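# Seat the pin red-end-up in the correctly deep hole

## Task

A block has three holes, each of a different depth. Insert the pin with its red end pointing up into whichever hole is deep enough to cover the pin's whole yellow band while leaving all of its blue ring visible above the block.

## Robot and tools

Robot: two arms, left_arm and right_arm, each ending in a five-finger hand (the right arm carries a right hand, the left arm its mirror image). Base positions in the scene frame: left_arm at (+0.051, +0.374, +0.039) m, right_arm at (+0.049, -0.260, +0.042) m, both nearly unrotated about z. A post fixed to the floor stands behind the arms.

Scene frame: origin at table-top height, halfway between the arms' nominal bases. +z is up, +x points out over the table, and +y is toward left_arm. Camera left/right does not match arm names. Every position, orientation and offset uses this frame.

Hand point: a point tied to the palm, 0.05 m in front of it and 0.15 m from the wrist flange along the fingers. Its +z runs along straightened fingers, +y comes out of the palm, and +x runs across the palm away from the thumb on the right hand (toward the thumb on the left hand). Straight fingers extend about 0.06-0.07 m past the point and sit 0.06 m behind it along -y. A bracket on the little-finger side of the wrist can strike objects.

execute_actions(actions, cameras): actions is a list of up to 15 actions; each action is a list of up to 15 rows, one row per 1/30 s step; a short action repeats its final row to fill 15 steps. Each row is one flat list of 28 numbers, all in [-1, 1], covering both arms even if one is idle: left arm dx, dy, dz, rx, ry, rz, then left hand little, ring, middle, index, thumb_bend, thumb_turn, force_limit, speed; then the same 14 for the right arm. The six pose numbers are an offset, not a pose: measured from that arm's Hand target as it stood when the action began, along scene axes; every row of one action counts from that same start, and a later action starts again from the new Hand target. Scale: 1.0 equals 0.6 m for dx, dy, dz, or 180 degrees for rx, ry, rz, which form one rotation vector turning about the hand point. All six zero means no new request for that arm. The six finger numbers are absolute targets: +1 open/straight, -1 closed; thumb_turn +1 beside the palm, -1 swung in front of it. force_limit maps -1..+1 to roughly 0..10 N at the fingertip (0..15 N for the two thumb motors). speed runs from nearly 0 at -1 to full at +0.48 and above. To keep a hand unchanged, resend the eight hand numbers from its last executed row; before any has run, use its hand_measured values plus hand_force_limit and hand_speed. cameras: list of names, ["all"], or []; by default images arrive only for an empty actions list.

move(target, speed, blend, blocking, cameras): target is one 28-number row in the same layout, or a list of up to 15 such rows. All pose offsets in every row count from the Hand targets at the move's start, not from the previous row. speed is top path speed in m/s, 0.002 to 4.3 (default 0.25), with rotation capped at twice that in rad/s; one value or one per target. blend, in metres, rounds corners between listed targets; 0 stops at each. The whole move is capped at 10 s. blocking=false returns after about 0.5 s while motion continues. Paths are straight and do not avoid obstacles or the other arm. The result adds a move: line with the ending (done, off_target, moving, held, fault) and limits (paced = pose was clipped, held = steps withheld).

wait(seconds 0-3600) lets time pass without new commands. stop() brakes a running move. zoom_image(camera, region [x0, y0, x1, y1] in pixels, at most 504 wide and high) enlarges part of the latest image. show_instructions() shows reference pages. finished_scene(scene=1) ends the scene permanently.

Cameras: cam_high, cam_low, cam_left_wrist, cam_right_wrist, each 672x504.

Results: end_effector_position (m) and end_effector_quat_wxyz in the scene frame; Hand target, the last commanded pose after clipping, from which the next offsets count; joint positions, velocities and torques; motor temperatures; hand_measured, hand_stopped_by (moving, target, force, stalled, fault) and hand_load_n, each six values in motor order. A grip that is lost shows only as hand_load_n dropping near 0.

Behaviour: the arm tracks loosely; it often rests 1-3 cm (sometimes 5 cm) short, usually low, without any contact. Orientation requests are clipped to 40 degrees from the current one per step. If the hand rests short, send the remaining gap as a fresh offset. A thumb swung in front of the palm plus fingers grips objects about 0.035-0.065 m thick; thumb tip against the index pad can pinch light items. A finger motor only starts when its target changes by 0.002 or more; to grip gently close with speed -0.94 or lower; to tighten, raise force_limit and send a more closed target; to release, send a more open target.

Avoid: dropping the pin even a few millimetres, releasing it while it moves, fast impacts, hard shoves against the block or table, knocking anything off the table, striking the post, letting the two hands or arms touch or closing one hand on the other. A blocked arm keeps pushing until commanded back past its hand point. Long holds or stretched arms heat motors; at 85 °C a MOTOR HOT warning appears and at 100 °C the arm goes limp for 30-60 s. Loose objects may occasionally be nudged by outside pushes.

Each tool is called after "Request:" as a command line: name --argument value for each argument, lists and objects as JSON in quotes; but a table of rows of numbers goes row by row, as --pt "numbers of a row", without its own name.

Reference images:

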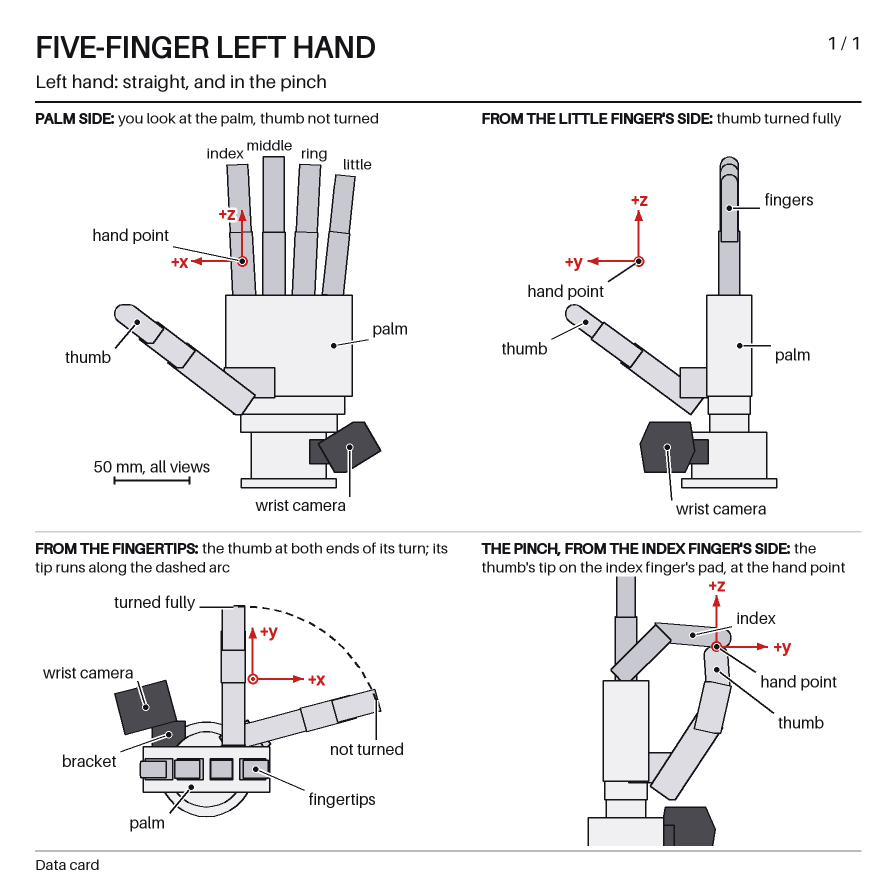

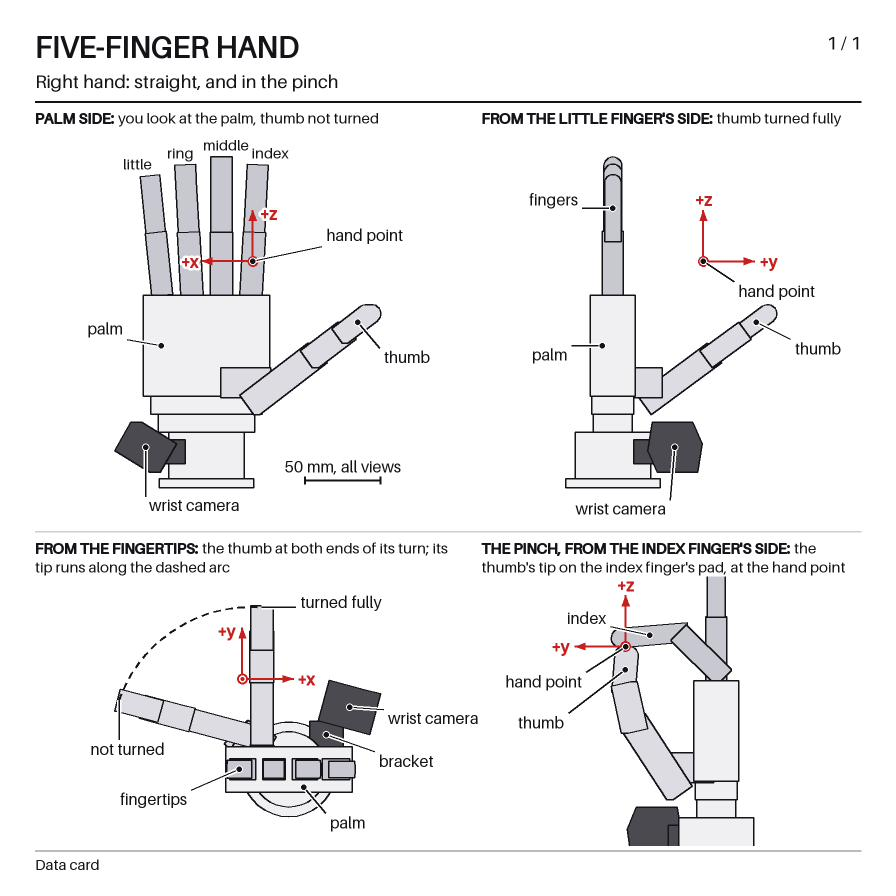

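## Session

Request:
execute_actions --actions '[]'

Scene clock: 0.00 s.
left_arm: end_effector_position=(+0.5357, +0.3777, +0.0972) hand_measured=(+1.000, +1.000, +1.000, +1.000, +1.000, +1.000) hand_load_n=(+0.0, +0.0, +0.0, +0.0, +0.0, +0.0) hand_stopped_by=(target, target, target, target, target, target) hand_force_limit=0.00 hand_speed=-0.80 end_effector_quat_wxyz=(+0.004, +0.976, +0.017, +0.217) | right_arm: end_effector_position=(+0.3292, +0.0809, +0.3861) hand_measured=(+1.000, +1.000, +1.000, +1.000, +1.000, +1.000) hand_load_n=(+0.0, +0.0, +0.0, +0.0, +0.0, +0.0) hand_stopped_by=(target, target, target, target, target, target) hand_force_limit=0.00 hand_speed=-0.80 end_effector_quat_wxyz=(+0.085, +0.861, +0.455, +0.212)
Joint positions: left_arm=[0.145 1.441 0.801 -0.499 0.072 -1.453] | right_arm=[1.206 1.416 1.581 -1.502 0.402 -1.417]
Joint velocities: within noise
Joint torques (N m): no reading
Motor temperatures (°C): left_arm=[33 32 28 31 28 29] | right_arm=[36 30 32 32 29 32]
Heat: left arm: hottest waist 33 °C; right arm: hottest waist 36 °C.
Hand target: left_arm +0.5463, +0.3795, +0.1096; +0.002, +0.973, +0.016, +0.232 | right_arm +0.3307, +0.0845, +0.3933; +0.079, +0.861, +0.453, +0.220

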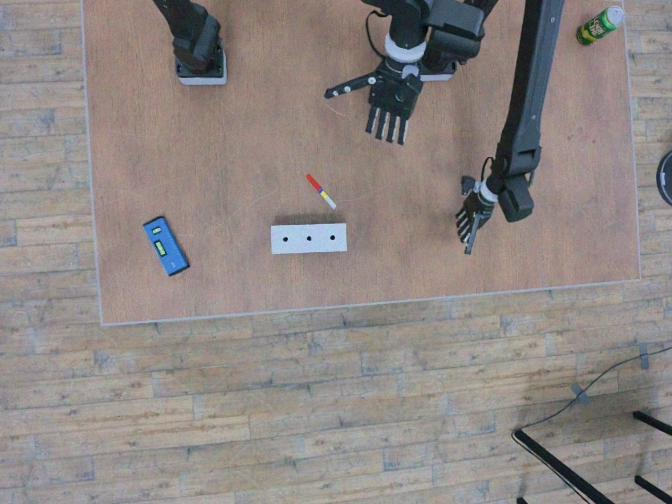

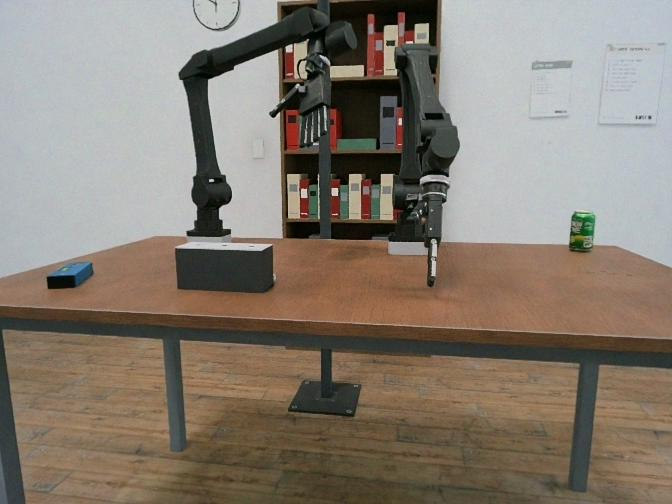

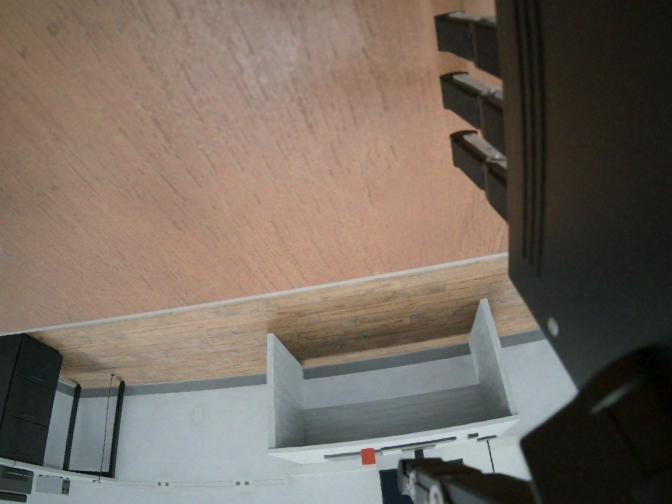

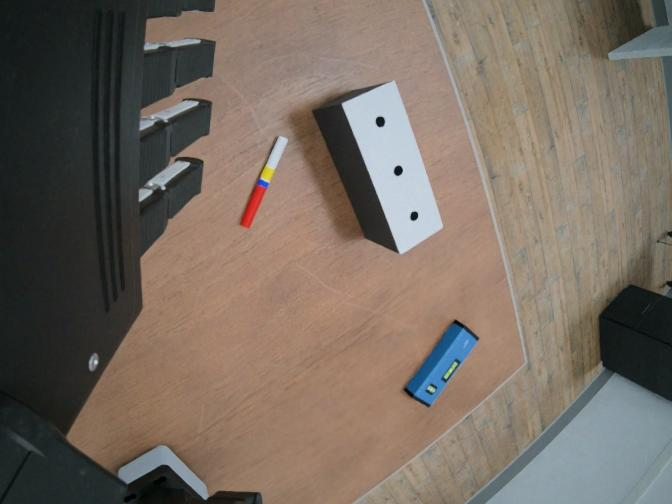

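Request:
zoom_image --camera "cam_right_wrist" --region '[220, 60, 460, 260]'

Request:
zoom_image --camera "cam_high" --region '[250, 150, 400, 270]'

Request:
zoom_image --camera "cam_low" --region '[140, 200, 340, 320]'

Scaled by 2.100 from the camera's image (finer frame: 960x720).

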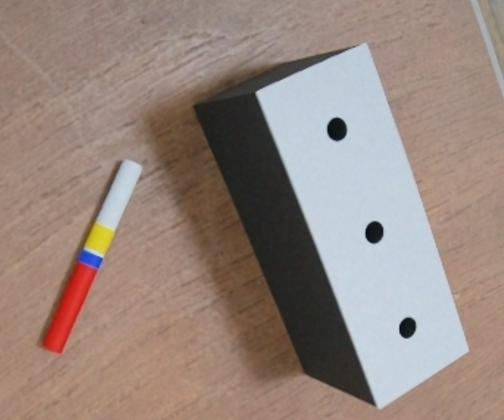

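Scaled by 3.360 from the camera's image (finer frame: 960x720).

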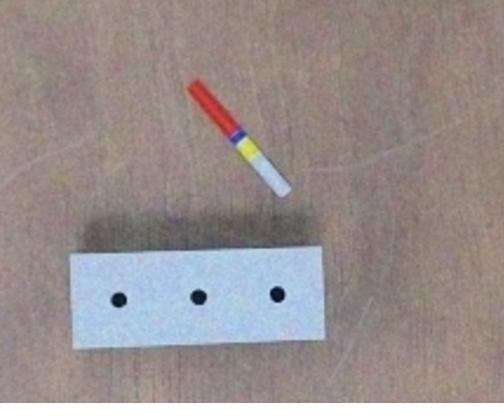

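Scaled by 2.520 from the camera's image (finer frame: 960x720).

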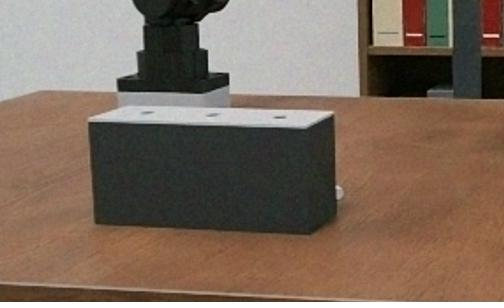

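Request:
zoom_image --camera "cam_right_wrist" --region '[360, 100, 440, 160]'

Request:
zoom_image --camera "cam_right_wrist" --region '[380, 150, 460, 240]'

Request:
zoom_image --camera "cam_high" --region '[265, 215, 355, 260]'

Request:
zoom_image --camera "cam_right_wrist" --region '[220, 120, 310, 240]'

Scaled by 6.300 from the camera's image (finer frame: 960x720).

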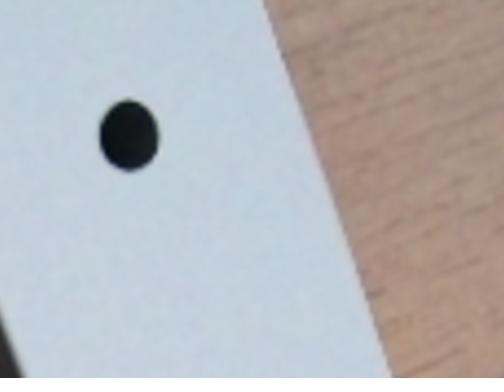

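Scaled by 5.600 from the camera's image (finer frame: 960x720).

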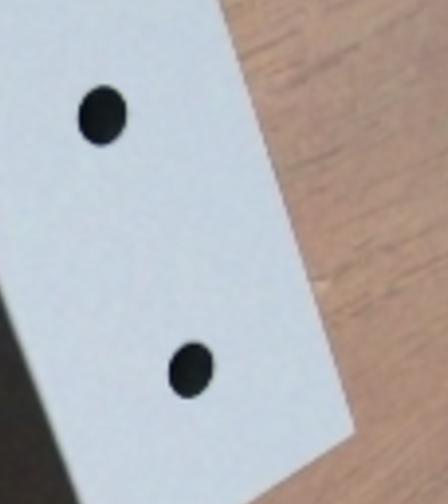

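Scaled by 5.600 from the camera's image (finer frame: 960x720).

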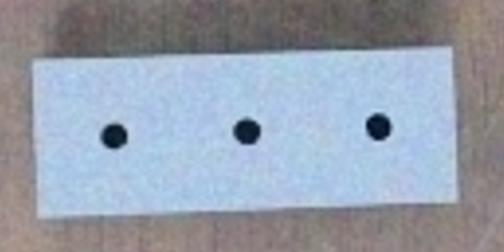

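Scaled by 4.200 from the camera's image (finer frame: 960x720).

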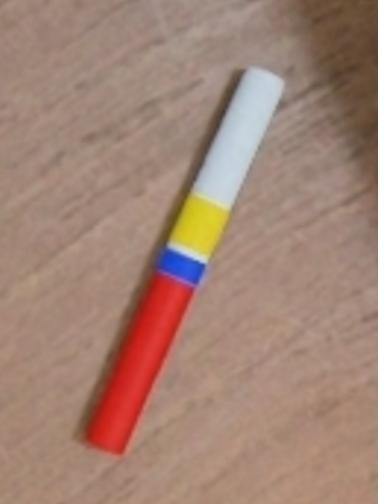

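Request:
move --pt "0 0 0 0 0 0 1 1 1 1 1 1 0 -0.8 0 -0.0575 -0.072 0.206 -0.065 -0.481 -1 -1 -0.3 -0.3 1 -1 0 0" --pt "0 0 0 0 0 0 1 1 1 1 1 1 0 -0.8 0.0488 -0.0908 -0.289 -0.378 0.120 0.882 -1 -1 -0.3 -0.3 1 -1 0 0" --speed 0.3 --blend 0.03 --cameras '["all"]'

Scene clock: 549.33 s.
left_arm: end_effector_position=(+0.5357, +0.3777, +0.0972) hand_measured=(+1.000, +1.000, +1.000, +1.000, +1.000, +1.000) hand_load_n=(+0.0, +0.0, +0.0, +0.0, +0.0, +0.0) hand_stopped_by=(target, target, target, target, target, target) hand_force_limit=0.00 hand_speed=-0.80 end_effector_quat_wxyz=(+0.004, +0.976, +0.017, +0.217) | right_arm: end_effector_position=(+0.3562, +0.0336, +0.2176) hand_measured=(-1.000, -1.000, -0.300, -0.300, +1.000, -1.000) hand_load_n=(+0.0, +0.0, +0.0, +0.0, +0.0, +0.0) hand_stopped_by=(target, target, target, target, target, target) hand_force_limit=0.00 hand_speed=0.00 end_effector_quat_wxyz=(+0.077, -0.383, +0.898, -0.204)
Joint positions: left_arm=[0.145 1.441 0.801 -0.499 0.072 -1.453] | right_arm=[0.864 1.396 1.228 -1.434 0.439 1.604]
Joint torques (N m): left_arm=[-1.14 -8.64 9.59 1.21 0.12 -0.12] | right_arm=[-0.73 -11.75 7.5 0.58 0.25 0.11]
Motor temperatures (°C): left_arm=[31 33 39 28 27 28] | right_arm=[34 33 44 29 28 32]
Heat: left arm: hottest elbow 39 °C; right arm: hottest elbow 44 °C.
Hand target: left_arm +0.5463, +0.3795, +0.1096; +0.002, +0.973, +0.016, +0.232 | right_arm +0.3600, +0.0300, +0.2198; +0.084, -0.371, +0.903, -0.200
Off the commanded pose: left_arm 0.016 m, 2 deg | right_arm 0.006 m, 2 deg.
move: done

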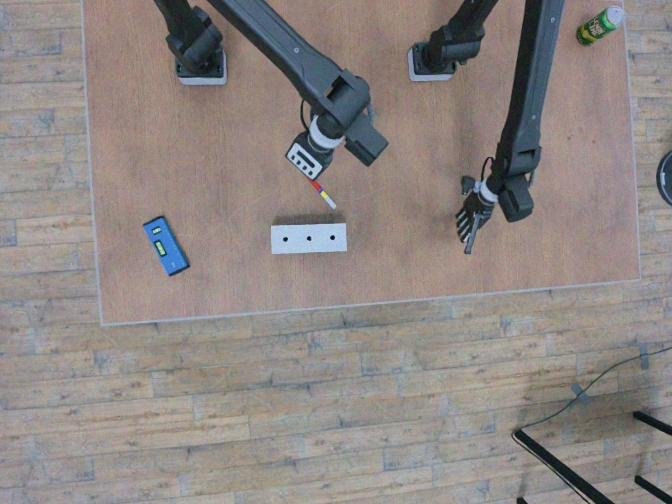

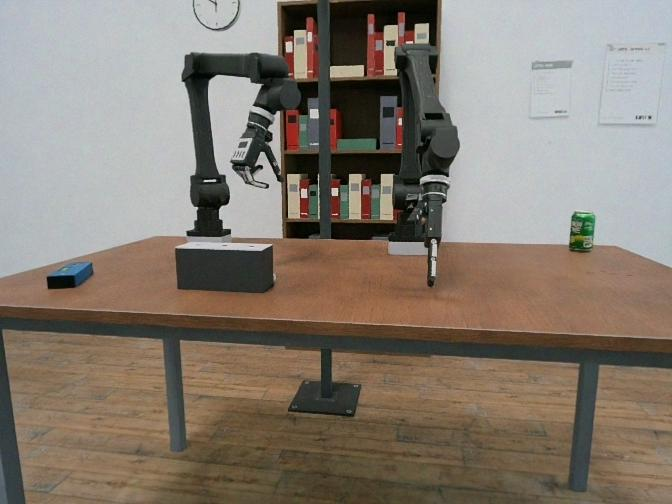

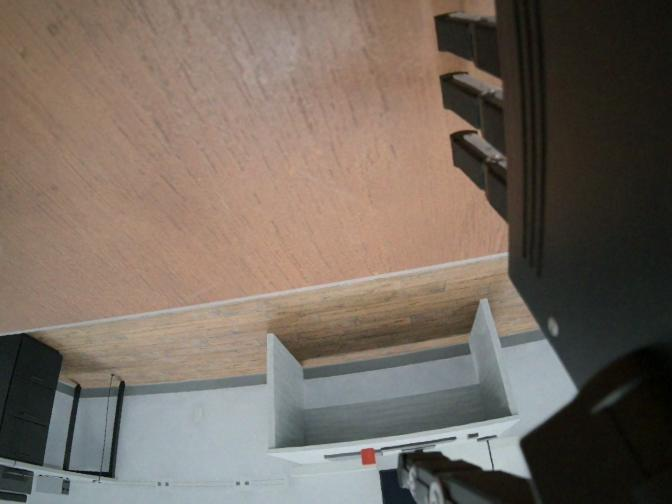

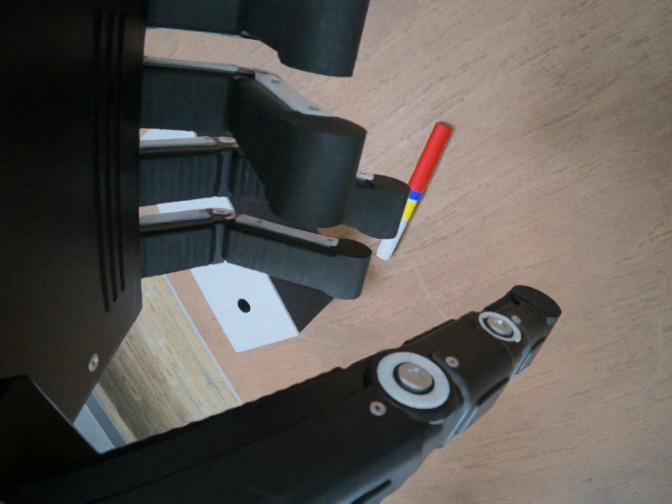

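Request:
move --target '[0,0,0,0,0,0,1,1,1,1,1,1,0,-0.8, 0.067,0,-0.15,0,0,0,-1,-1,-0.3,-0.3,1,-1,0,0]' --speed 0.2 --cameras '["cam_high","cam_low","cam_right_wrist"]'

Scene clock: 623.97 s.
left_arm: end_effector_position=(+0.5357, +0.3777, +0.0972) hand_measured=(+1.000, +1.000, +1.000, +1.000, +1.000, +1.000) hand_load_n=(+0.0, +0.0, +0.0, +0.0, -0.5, +0.0) hand_stopped_by=(target, target, target, target, target, target) hand_force_limit=0.00 hand_speed=-0.80 end_effector_quat_wxyz=(+0.004, +0.976, +0.017, +0.217) | right_arm: end_effector_position=(+0.3964, +0.0327, +0.1301) hand_measured=(-1.000, -1.000, -0.300, -0.300, +1.000, -1.000) hand_load_n=(+0.0, +0.0, +0.0, +0.0, -0.5, +0.0) hand_stopped_by=(target, target, target, target, target, target) hand_force_limit=0.00 hand_speed=0.00 end_effector_quat_wxyz=(+0.081, -0.373, +0.902, -0.202)
Joint positions: left_arm=[0.145 1.441 0.801 -0.499 0.072 -1.453] | right_arm=[0.793 1.519 1.119 -1.164 0.439 1.545]
Joint torques (N m): left_arm=[-1.14 -8.53 9.62 1.17 0.12 -0.11] | right_arm=[-1.03 -12.51 7.25 0.66 0.31 -0.02]
Heat: left arm: hottest elbow 40 °C; right arm: hottest elbow 42 °C.
Hand target: left_arm +0.5463, +0.3795, +0.1096; +0.002, +0.973, +0.016, +0.232 | right_arm +0.4003, +0.0299, +0.1298; +0.084, -0.371, +0.903, -0.200
Off the commanded pose: left_arm 0.016 m, 2 deg | right_arm 0.005 m, 0 deg.
move: done

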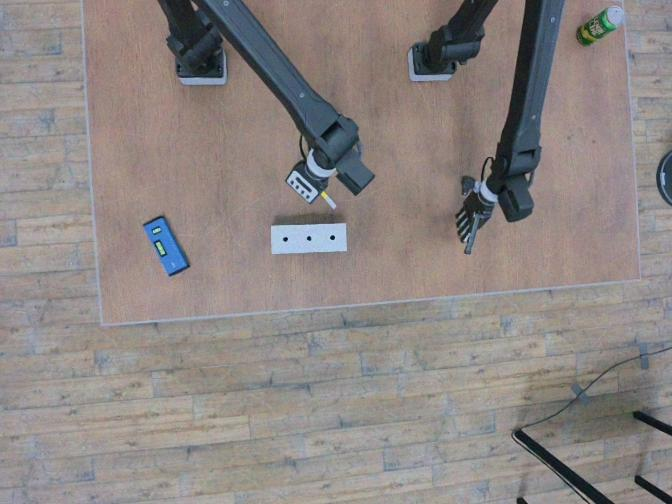

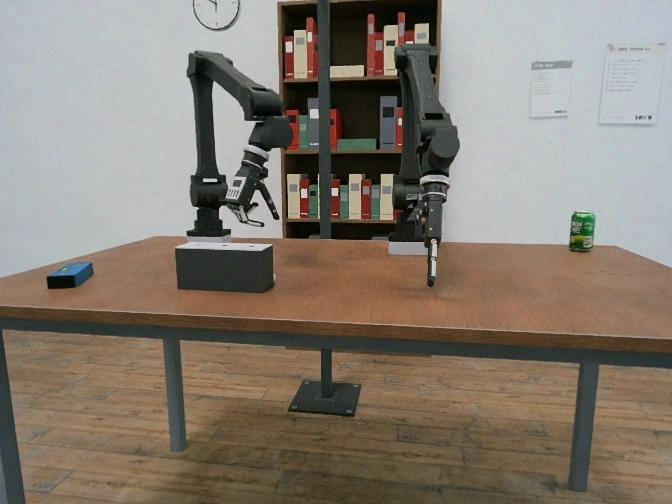

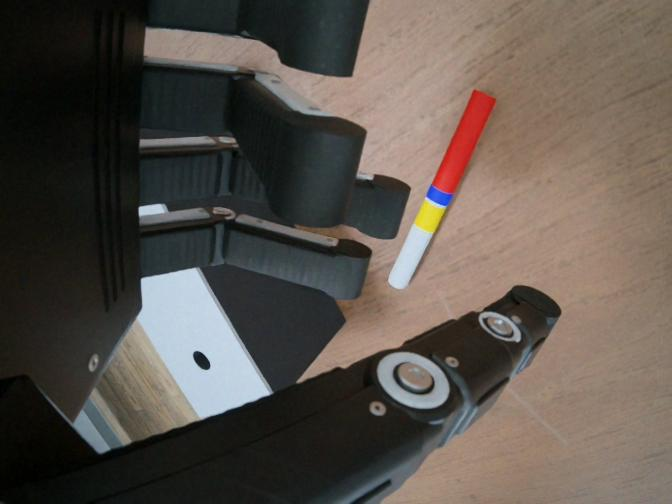

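Request:
move --target '[0,0,0,0,0,0,1,1,1,1,1,1,0,-0.8, -0.01,-0.025,-0.0917,0,0,0,-1,-1,-0.3,-0.3,1,-1,0,0]' --speed 0.1 --cameras '["cam_low","cam_right_wrist"]'

Request:
zoom_image --camera "cam_low" --region '[160, 140, 320, 300]'

Scene clock: 675.00 s.
left_arm: end_effector_position=(+0.5357, +0.3777, +0.0972) hand_measured=(+1.000, +1.000, +1.000, +1.000, +1.000, +1.000) hand_load_n=(+0.0, +0.0, +0.5, +0.0, +0.0, +0.0) hand_stopped_by=(target, target, target, target, target, target) hand_force_limit=0.00 hand_speed=-0.80 end_effector_quat_wxyz=(+0.004, +0.976, +0.017, +0.217) | right_arm: end_effector_position=(+0.3916, +0.0199, +0.0815) hand_measured=(-1.000, -1.000, -0.300, -0.300, +1.000, -1.000) hand_load_n=(+0.0, +0.0, +0.0, +0.0, +0.0, +0.0) hand_stopped_by=(target, target, target, target, target, target) hand_force_limit=0.00 hand_speed=0.00 end_effector_quat_wxyz=(+0.088, -0.373, +0.902, -0.199)
Joint positions: left_arm=[0.145 1.441 0.801 -0.499 0.072 -1.453] | right_arm=[0.779 1.539 0.997 -1 0.439 1.527]
Joint torques (N m): left_arm=[-1.08 -8.64 9.59 1.21 0.12 -0.12] | right_arm=[-1.61 -11.4 6.39 0.9 0.32 -0.06]
Heat: left arm: hottest elbow 40 °C; right arm: hottest elbow 40 °C.
Hand target: left_arm +0.5463, +0.3795, +0.1096; +0.002, +0.973, +0.016, +0.232 | right_arm +0.3942, +0.0149, +0.0748; +0.084, -0.371, +0.903, -0.200
Off the commanded pose: left_arm 0.016 m, 2 deg | right_arm 0.009 m, 1 deg.
move: done

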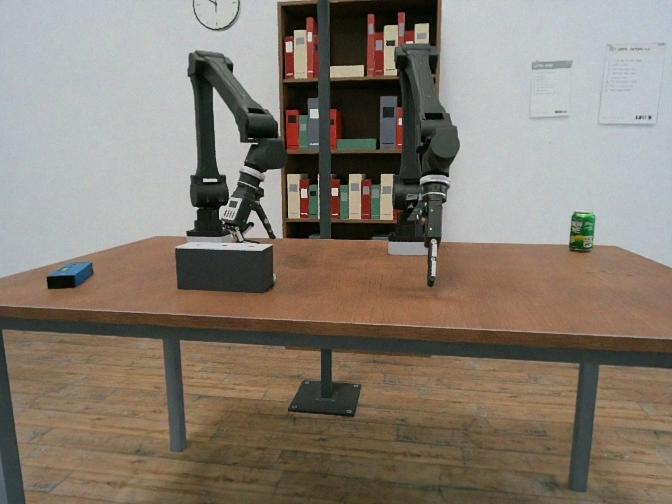

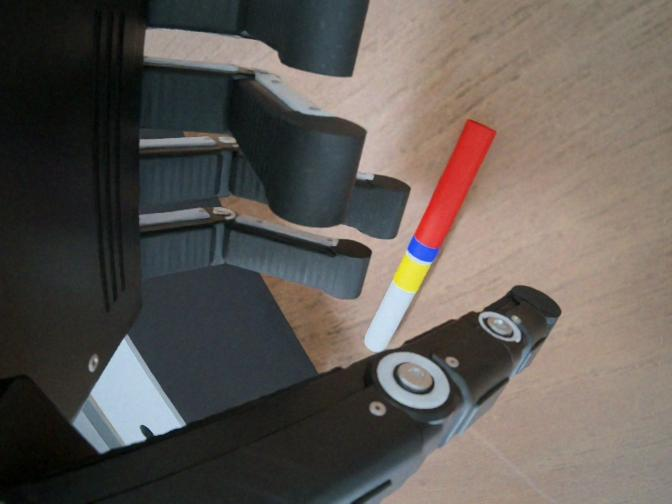

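Scaled by 3.150 from the camera's image (finer frame: 960x720).

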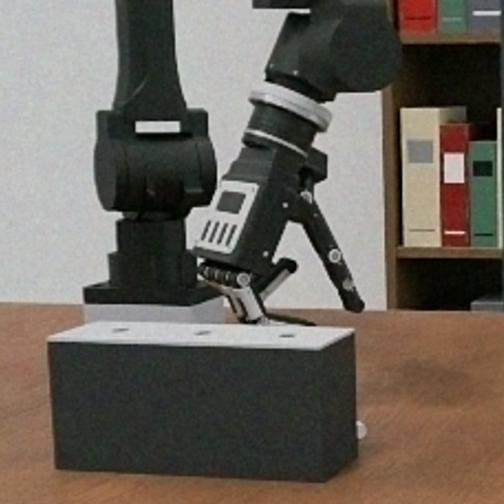

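Request:
move --target '[0,0,0,0,0,0,1,1,1,1,1,1,0,-0.8, -0.0167,-0.015,-0.0583,0,0,0,-1,-1,-0.3,-0.3,1,-1,0,0]' --speed 0.06 --cameras '["cam_low","cam_right_wrist"]'

Request:
zoom_image --camera "cam_low" --region '[200, 180, 320, 300]'

Scene clock: 727.07 s.
left_arm: end_effector_position=(+0.5357, +0.3777, +0.0972) hand_measured=(+1.000, +1.000, +1.000, +1.000, +1.000, +1.000) hand_load_n=(+0.0, +0.0, +0.0, +0.0, +0.0, +0.0) hand_stopped_by=(target, target, target, target, target, target) hand_force_limit=0.00 hand_speed=-0.80 end_effector_quat_wxyz=(+0.004, +0.976, +0.017, +0.217) | right_arm: end_effector_position=(+0.3826, +0.0116, +0.0473) hand_measured=(-1.000, -1.000, -0.300, -0.300, +1.000, -1.000) hand_load_n=(+0.0, +0.0, +0.0, +0.0, +0.0, +0.0) hand_stopped_by=(target, target, target, target, target, target) hand_force_limit=0.00 hand_speed=0.00 end_effector_quat_wxyz=(+0.090, -0.373, +0.902, -0.199)
Joint positions: left_arm=[0.145 1.441 0.801 -0.499 0.072 -1.453] | right_arm=[0.779 1.563 0.917 -0.893 0.439 1.526]
Joint torques (N m): left_arm=[-1.08 -8.64 9.62 1.21 0.12 -0.12] | right_arm=[-1.55 -10.81 6.01 0.75 0.27 0]
Motor temperatures (°C): left_arm=[31 33 40 28 27 28] | right_arm=[33 33 39 29 28 32]
Heat: left arm: hottest elbow 40 °C; right arm: hottest elbow 39 °C.
Hand target: left_arm +0.5463, +0.3795, +0.1096; +0.002, +0.973, +0.016, +0.232 | right_arm +0.3842, +0.0059, +0.0398; +0.084, -0.371, +0.903, -0.200
Off the commanded pose: left_arm 0.016 m, 2 deg | right_arm 0.010 m, 1 deg.
move: done

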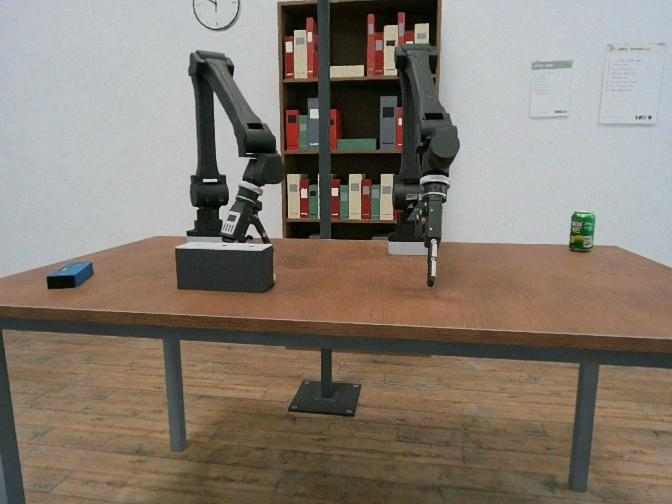

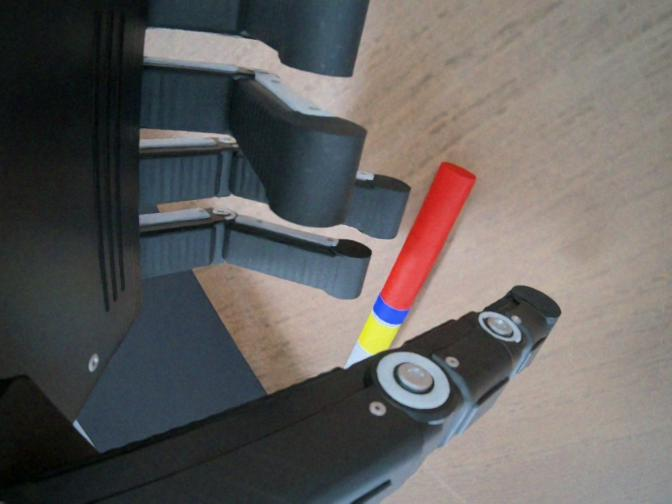

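Scaled by 4.200 from the camera's image (finer frame: 960x720).

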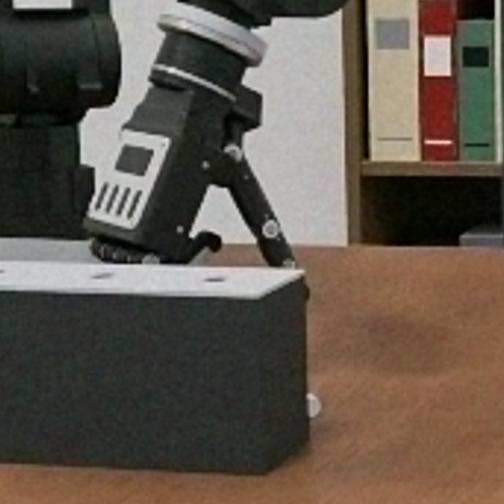

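Request:
move --target '[0,0,0,0,0,0,1,1,1,1,1,1,0,-0.8, 0.0113,-0.001,0.0167,-0.0393,-0.0393,0,-1,-1,-0.3,-0.26,1,-1,0,0]' --speed 0.06 --cameras '["cam_low","cam_right_wrist"]'

Request:
zoom_image --camera "cam_low" --region '[200, 180, 320, 300]'

Scene clock: 843.50 s.
left_arm: end_effector_position=(+0.5357, +0.3777, +0.0972) hand_measured=(+1.000, +1.000, +1.000, +1.000, +1.000, +1.000) hand_load_n=(+0.0, +0.0, +0.0, +0.0, +0.0, -0.5) hand_stopped_by=(target, target, target, target, target, target) hand_force_limit=0.00 hand_speed=-0.80 end_effector_quat_wxyz=(+0.004, +0.976, +0.017, +0.217) | right_arm: end_effector_position=(+0.3920, -0.0009, +0.0516) hand_measured=(-1.000, -1.000, -0.300, -0.260, +1.000, -1.000) hand_load_n=(+0.5, +0.0, +0.5, +0.0, +0.0, +0.0) hand_stopped_by=(target, target, target, target, target, target) hand_force_limit=0.00 hand_speed=0.00 end_effector_quat_wxyz=(+0.118, -0.359, +0.884, -0.275)
Joint positions: left_arm=[0.145 1.441 0.801 -0.499 0.072 -1.453] | right_arm=[0.824 1.571 0.917 -0.918 0.608 1.592]
Joint torques (N m): left_arm=[-1.08 -8.59 9.62 1.22 0.12 -0.12] | right_arm=[1.67 -10.29 7.38 -0.2 0.6 0.12]
Heat: left arm: hottest elbow 41 °C; right arm: hottest elbow 38 °C.
Hand target: left_arm +0.5463, +0.3795, +0.1096; +0.002, +0.973, +0.016, +0.232 | right_arm +0.3910, +0.0053, +0.0499; +0.116, -0.363, +0.882, -0.278
Off the commanded pose: left_arm 0.016 m, 2 deg | right_arm 0.007 m, 1 deg.
move: done

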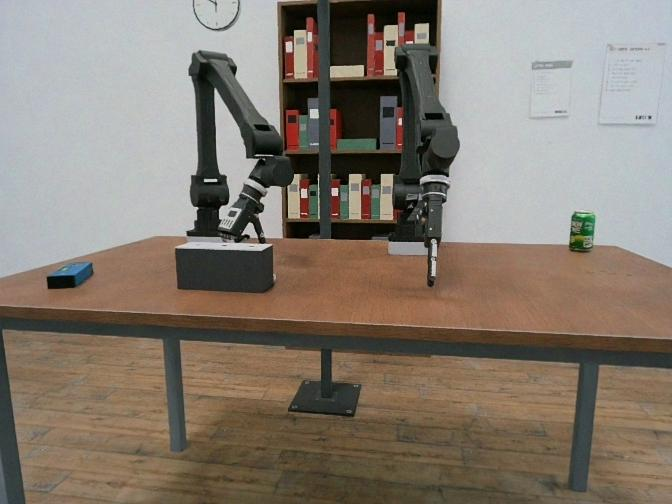

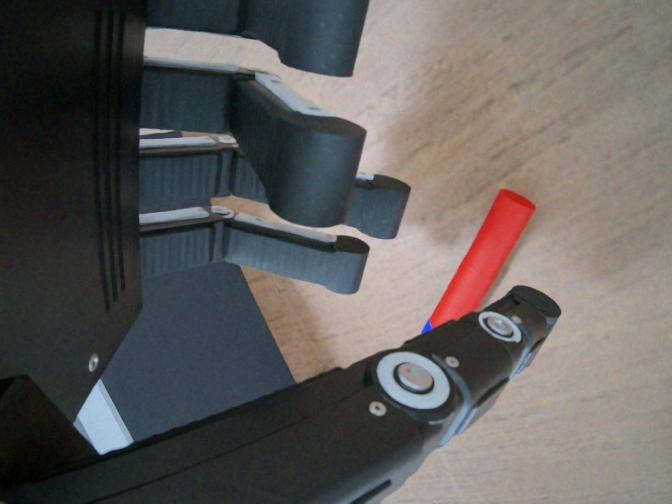

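Scaled by 4.200 from the camera's image (finer frame: 960x720).

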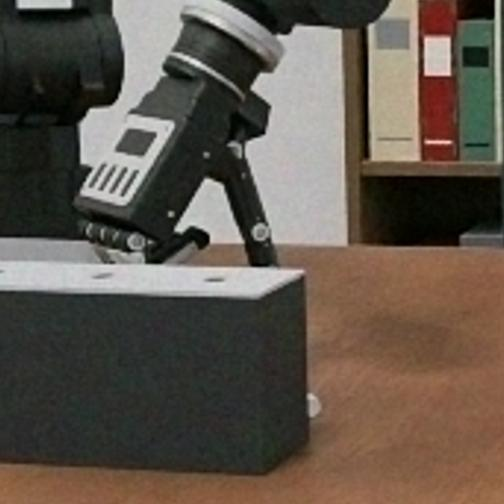

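Request:
move --target '[0,0,0,0,0,0,1,1,1,1,1,1,0,-0.8, -0.002,0.02,-0.01,0,0,0,-1,-1,-0.3,-0.26,1,-1,0,0]' --speed 0.06 --cameras '["cam_low","cam_right_wrist"]'

Request:
zoom_image --camera "cam_right_wrist" --region '[320, 120, 600, 360]'

Scene clock: 875.23 s.
left_arm: end_effector_position=(+0.5357, +0.3777, +0.0972) hand_measured=(+1.000, +1.000, +1.000, +1.000, +1.000, +1.000) hand_load_n=(+0.0, +0.0, +0.0, +0.0, +0.0, -0.5) hand_stopped_by=(target, target, target, target, target, target) hand_force_limit=0.00 hand_speed=-0.80 end_effector_quat_wxyz=(+0.004, +0.976, +0.017, +0.217) | right_arm: end_effector_position=(+0.3832, +0.0040, +0.0374) hand_measured=(-1.000, -1.000, -0.300, -0.260, +1.000, -1.000) hand_load_n=(+0.0, +0.0, +0.0, +0.0, +0.0, +0.0) hand_stopped_by=(target, target, target, target, target, target) hand_force_limit=0.00 hand_speed=0.00 end_effector_quat_wxyz=(+0.108, -0.364, +0.882, -0.280)
Joint positions: left_arm=[0.145 1.441 0.801 -0.499 0.072 -1.453] | right_arm=[0.85 1.608 0.917 -0.922 0.608 1.62]
Joint torques (N m): left_arm=[-1.08 -8.59 9.62 1.2 0.11 -0.13] | right_arm=[1.2 -11.34 9.18 -0.47 0.57 0.14]
Heat: left arm: hottest elbow 41 °C; right arm: hottest elbow 38 °C.
Hand target: left_arm +0.5463, +0.3795, +0.1096; +0.002, +0.973, +0.016, +0.232 | right_arm +0.3898, +0.0174, +0.0439; +0.116, -0.363, +0.882, -0.278
Off the commanded pose: left_arm 0.016 m, 2 deg | right_arm 0.016 m, 1 deg.
move: off_target (right_arm)

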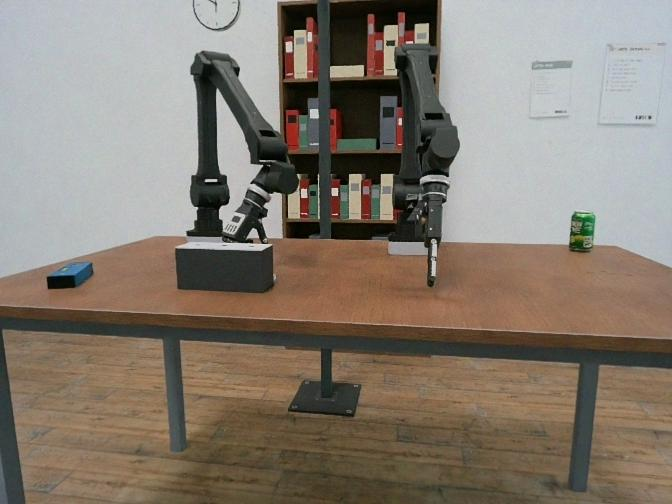

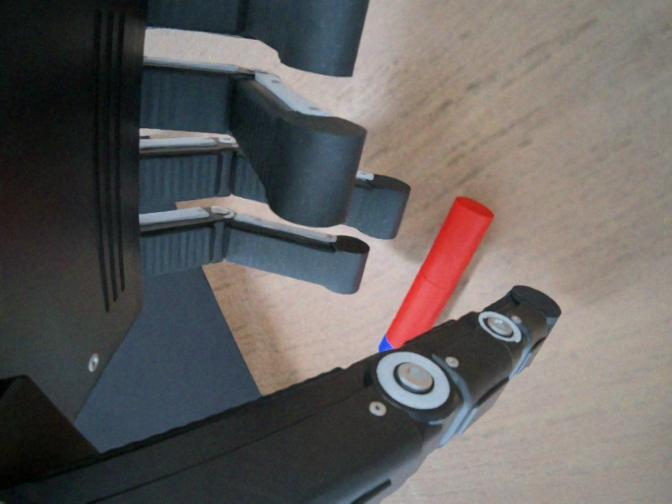

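Scaled by 1.800 from the camera's image (finer frame: 960x720).

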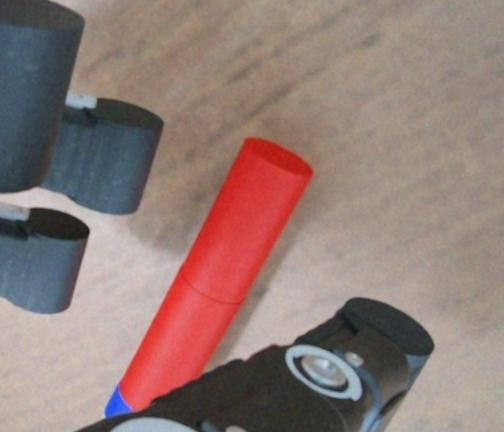

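Request:
move --target '[0,0,0,0,0,0,1,1,1,1,1,1,0,-0.8, 0.0125,0.009,0.008,0,0,0,-1,-1,-0.3,-0.26,1,-1,0,0]' --speed 0.06 --cameras '["cam_right_wrist"]'

Request:
zoom_image --camera "cam_right_wrist" --region '[320, 120, 600, 360]'

Scene clock: 909.20 s.
left_arm: end_effector_position=(+0.5357, +0.3777, +0.0972) hand_measured=(+1.000, +1.000, +1.000, +1.000, +1.000, +1.000) hand_load_n=(+0.0, +0.0, +0.0, +0.0, +0.0, +0.0) hand_stopped_by=(target, target, target, target, target, target) hand_force_limit=0.00 hand_speed=-0.80 end_effector_quat_wxyz=(+0.004, +0.976, +0.017, +0.217) | right_arm: end_effector_position=(+0.3901, +0.0113, +0.0444) hand_measured=(-1.000, -1.000, -0.300, -0.260, +1.000, -1.000) hand_load_n=(+0.0, +0.0, +0.0, +0.0, +0.0, +0.0) hand_stopped_by=(target, target, target, target, target, target) hand_force_limit=0.00 hand_speed=0.00 end_effector_quat_wxyz=(+0.112, -0.362, +0.883, -0.278)
Joint positions: left_arm=[0.145 1.441 0.801 -0.499 0.072 -1.453] | right_arm=[0.85 1.613 0.947 -0.938 0.608 1.62]
Joint torques (N m): left_arm=[-1.2 -8.53 9.62 1.21 0.12 -0.12] | right_arm=[1.2 -10.17 9.22 -0.32 0.63 0.1]
Heat: left arm: hottest elbow 41 °C; right arm: hottest elbow 39 °C.
Hand target: left_arm +0.5463, +0.3795, +0.1096; +0.002, +0.973, +0.016, +0.232 | right_arm +0.3973, +0.0228, +0.0487; +0.116, -0.363, +0.882, -0.278
Off the commanded pose: left_arm 0.016 m, 2 deg | right_arm 0.014 m, 1 deg.
move: off_target (right_arm)

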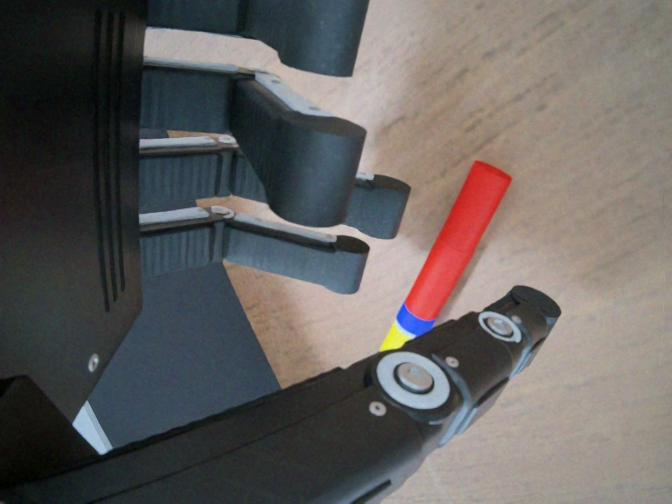

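Scaled by 1.800 from the camera's image (finer frame: 960x720).

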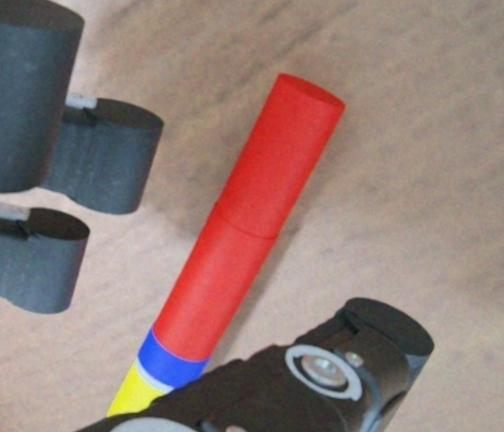

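Request:
move --target '[0,0,0,0,0,0,1,1,1,1,1,1,0,-0.8, -0.003,0.004,-0.009,0,0,0,-1,-1,-0.3,-0.26,1,-1,0,0]' --speed 0.04 --cameras '["cam_right_wrist"]'

Request:
zoom_image --camera "cam_right_wrist" --region '[320, 120, 600, 360]'

Scene clock: 935.17 s.
left_arm: end_effector_position=(+0.5357, +0.3777, +0.0972) hand_measured=(+1.000, +1.000, +1.000, +1.000, +1.000, +1.000) hand_load_n=(+0.0, +0.0, +0.0, +0.0, +0.0, +0.0) hand_stopped_by=(target, target, target, target, target, target) hand_force_limit=0.00 hand_speed=-0.80 end_effector_quat_wxyz=(+0.004, +0.976, +0.017, +0.217) | right_arm: end_effector_position=(+0.3890, +0.0100, +0.0387) hand_measured=(-1.000, -1.000, -0.300, -0.260, +1.000, -1.000) hand_load_n=(+0.0, +0.0, +0.0, +0.5, -0.5, +0.0) hand_stopped_by=(target, target, target, target, target, target) hand_force_limit=0.00 hand_speed=0.00 end_effector_quat_wxyz=(+0.106, -0.363, +0.882, -0.281)
Joint positions: left_arm=[0.145 1.441 0.801 -0.499 0.072 -1.453] | right_arm=[0.85 1.627 0.947 -0.938 0.608 1.623]
Joint torques (N m): left_arm=[-1.14 -8.59 9.62 1.2 0.12 -0.12] | right_arm=[1.32 -12.34 8.95 0.16 0.61 0.14]
Heat: left arm: hottest elbow 41 °C; right arm: hottest elbow 40 °C.
Hand target: left_arm +0.5463, +0.3795, +0.1096; +0.002, +0.973, +0.016, +0.232 | right_arm +0.3955, +0.0251, +0.0433; +0.116, -0.363, +0.882, -0.278
Off the commanded pose: left_arm 0.016 m, 2 deg | right_arm 0.017 m, 1 deg.
move: off_target (right_arm)

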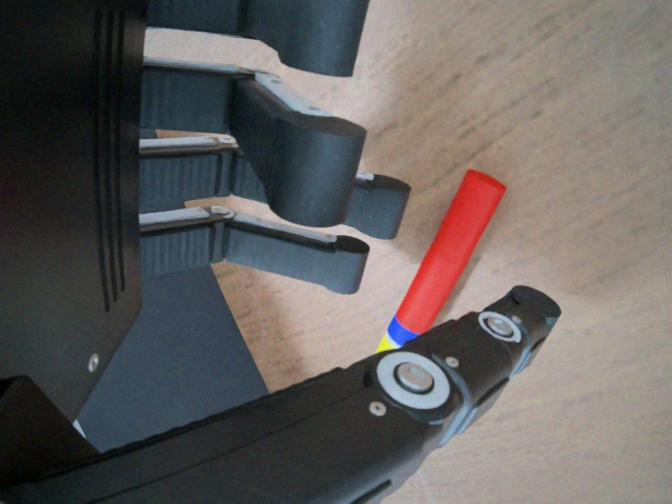

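Scaled by 1.800 from the camera's image (finer frame: 960x720).

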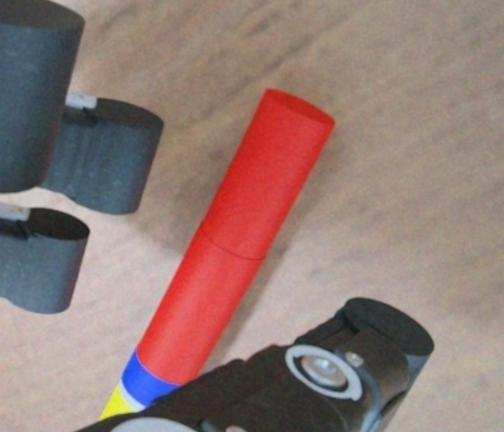

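Request:
move --target '[0,0,0,0,0,0,1,1,1,1,1,1,0,-0.8, 0,0,0,0,0,0,-1,-1,-0.3,-0.26,0.55,-1,-0.6,-0.85]' --cameras '["cam_right_wrist"]'

Request:
zoom_image --camera "cam_right_wrist" --region '[320, 120, 600, 360]'

Scene clock: 950.93 s.
left_arm: end_effector_position=(+0.5357, +0.3777, +0.0972) hand_measured=(+1.000, +1.000, +1.000, +1.000, +1.000, +1.000) hand_load_n=(+0.0, +0.0, +0.0, +0.0, -0.5, +0.0) hand_stopped_by=(target, target, target, target, target, target) hand_force_limit=0.00 hand_speed=-0.80 end_effector_quat_wxyz=(+0.004, +0.976, +0.017, +0.217) | right_arm: end_effector_position=(+0.3890, +0.0100, +0.0387) hand_measured=(-1.000, -1.000, -0.300, -0.260, +0.550, -1.000) hand_load_n=(+0.0, +0.0, +0.0, +0.0, +0.0, +0.5) hand_stopped_by=(target, target, target, target, target, target) hand_force_limit=-0.60 hand_speed=-0.85 end_effector_quat_wxyz=(+0.106, -0.363, +0.882, -0.281)
Joint positions: left_arm=[0.145 1.441 0.801 -0.499 0.072 -1.453] | right_arm=[0.85 1.627 0.947 -0.938 0.608 1.624]
Joint torques (N m): left_arm=[-1.14 -8.64 9.62 1.21 0.12 -0.12] | right_arm=[1.26 -11.4 8.87 -0.18 0.63 0.15]
Heat: left arm: hottest elbow 41 °C; right arm: hottest elbow 40 °C.
Hand target: left_arm +0.5463, +0.3795, +0.1096; +0.002, +0.973, +0.016, +0.232 | right_arm +0.3955, +0.0251, +0.0433; +0.116, -0.363, +0.882, -0.278
Off the commanded pose: left_arm 0.016 m, 2 deg | right_arm 0.017 m, 1 deg.
move: done

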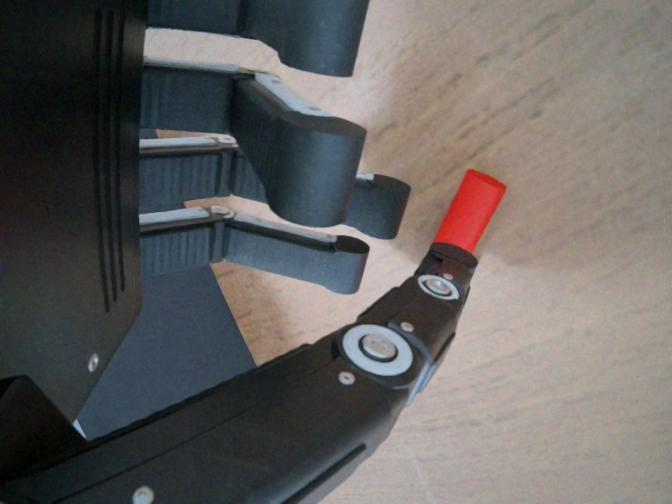

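Scaled by 1.800 from the camera's image (finer frame: 960x720).

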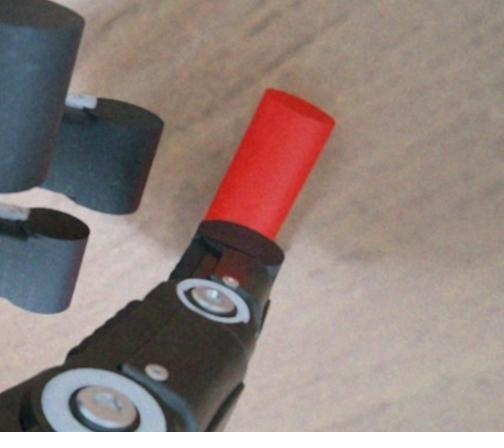

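Request:
move --target '[0,0,0,0,0,0,1,1,1,1,1,1,0,-0.8, 0,0,0,0,0,0,-1,-1,-0.3,-0.26,0.45,-1,-0.6,-0.85]' --cameras '["cam_right_wrist"]'

Request:
zoom_image --camera "cam_right_wrist" --region '[320, 120, 600, 360]'

Scene clock: 964.63 s.
left_arm: end_effector_position=(+0.5357, +0.3777, +0.0972) hand_measured=(+1.000, +1.000, +1.000, +1.000, +1.000, +1.000) hand_load_n=(+0.0, +0.0, +0.0, +0.0, -0.5, +0.0) hand_stopped_by=(target, target, target, target, target, target) hand_force_limit=0.00 hand_speed=-0.80 end_effector_quat_wxyz=(+0.004, +0.976, +0.017, +0.217) | right_arm: end_effector_position=(+0.3890, +0.0100, +0.0387) hand_measured=(-1.000, -1.000, -0.300, -0.260, +0.450, -1.000) hand_load_n=(+0.0, +0.0, +0.0, +0.0, +0.0, +0.0) hand_stopped_by=(target, target, target, target, target, target) hand_force_limit=-0.60 hand_speed=-0.85 end_effector_quat_wxyz=(+0.106, -0.363, +0.882, -0.281)
Joint positions: left_arm=[0.145 1.441 0.801 -0.499 0.072 -1.453] | right_arm=[0.85 1.627 0.947 -0.938 0.608 1.624]
Joint torques (N m): left_arm=[-1.14 -8.59 9.61 1.21 0.12 -0.13] | right_arm=[0.79 -10.99 9.02 0.24 0.62 0.16]
Heat: left arm: hottest elbow 41 °C; right arm: hottest elbow 41 °C.
Hand target: left_arm +0.5463, +0.3795, +0.1096; +0.002, +0.973, +0.016, +0.232 | right_arm +0.3955, +0.0251, +0.0433; +0.116, -0.363, +0.882, -0.278
Off the commanded pose: left_arm 0.016 m, 2 deg | right_arm 0.017 m, 1 deg.
move: done

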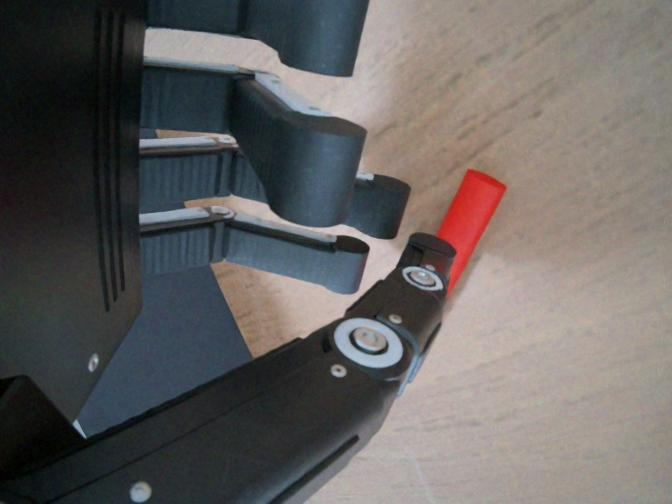

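Scaled by 1.800 from the camera's image (finer frame: 960x720).

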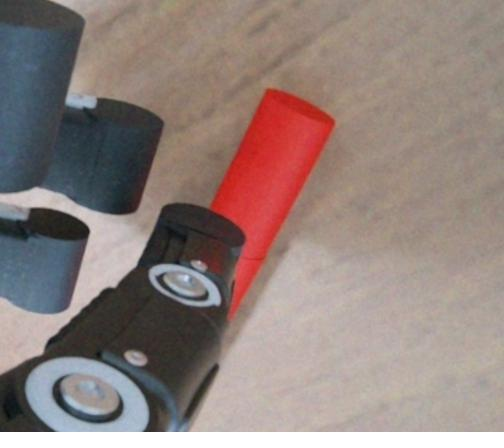

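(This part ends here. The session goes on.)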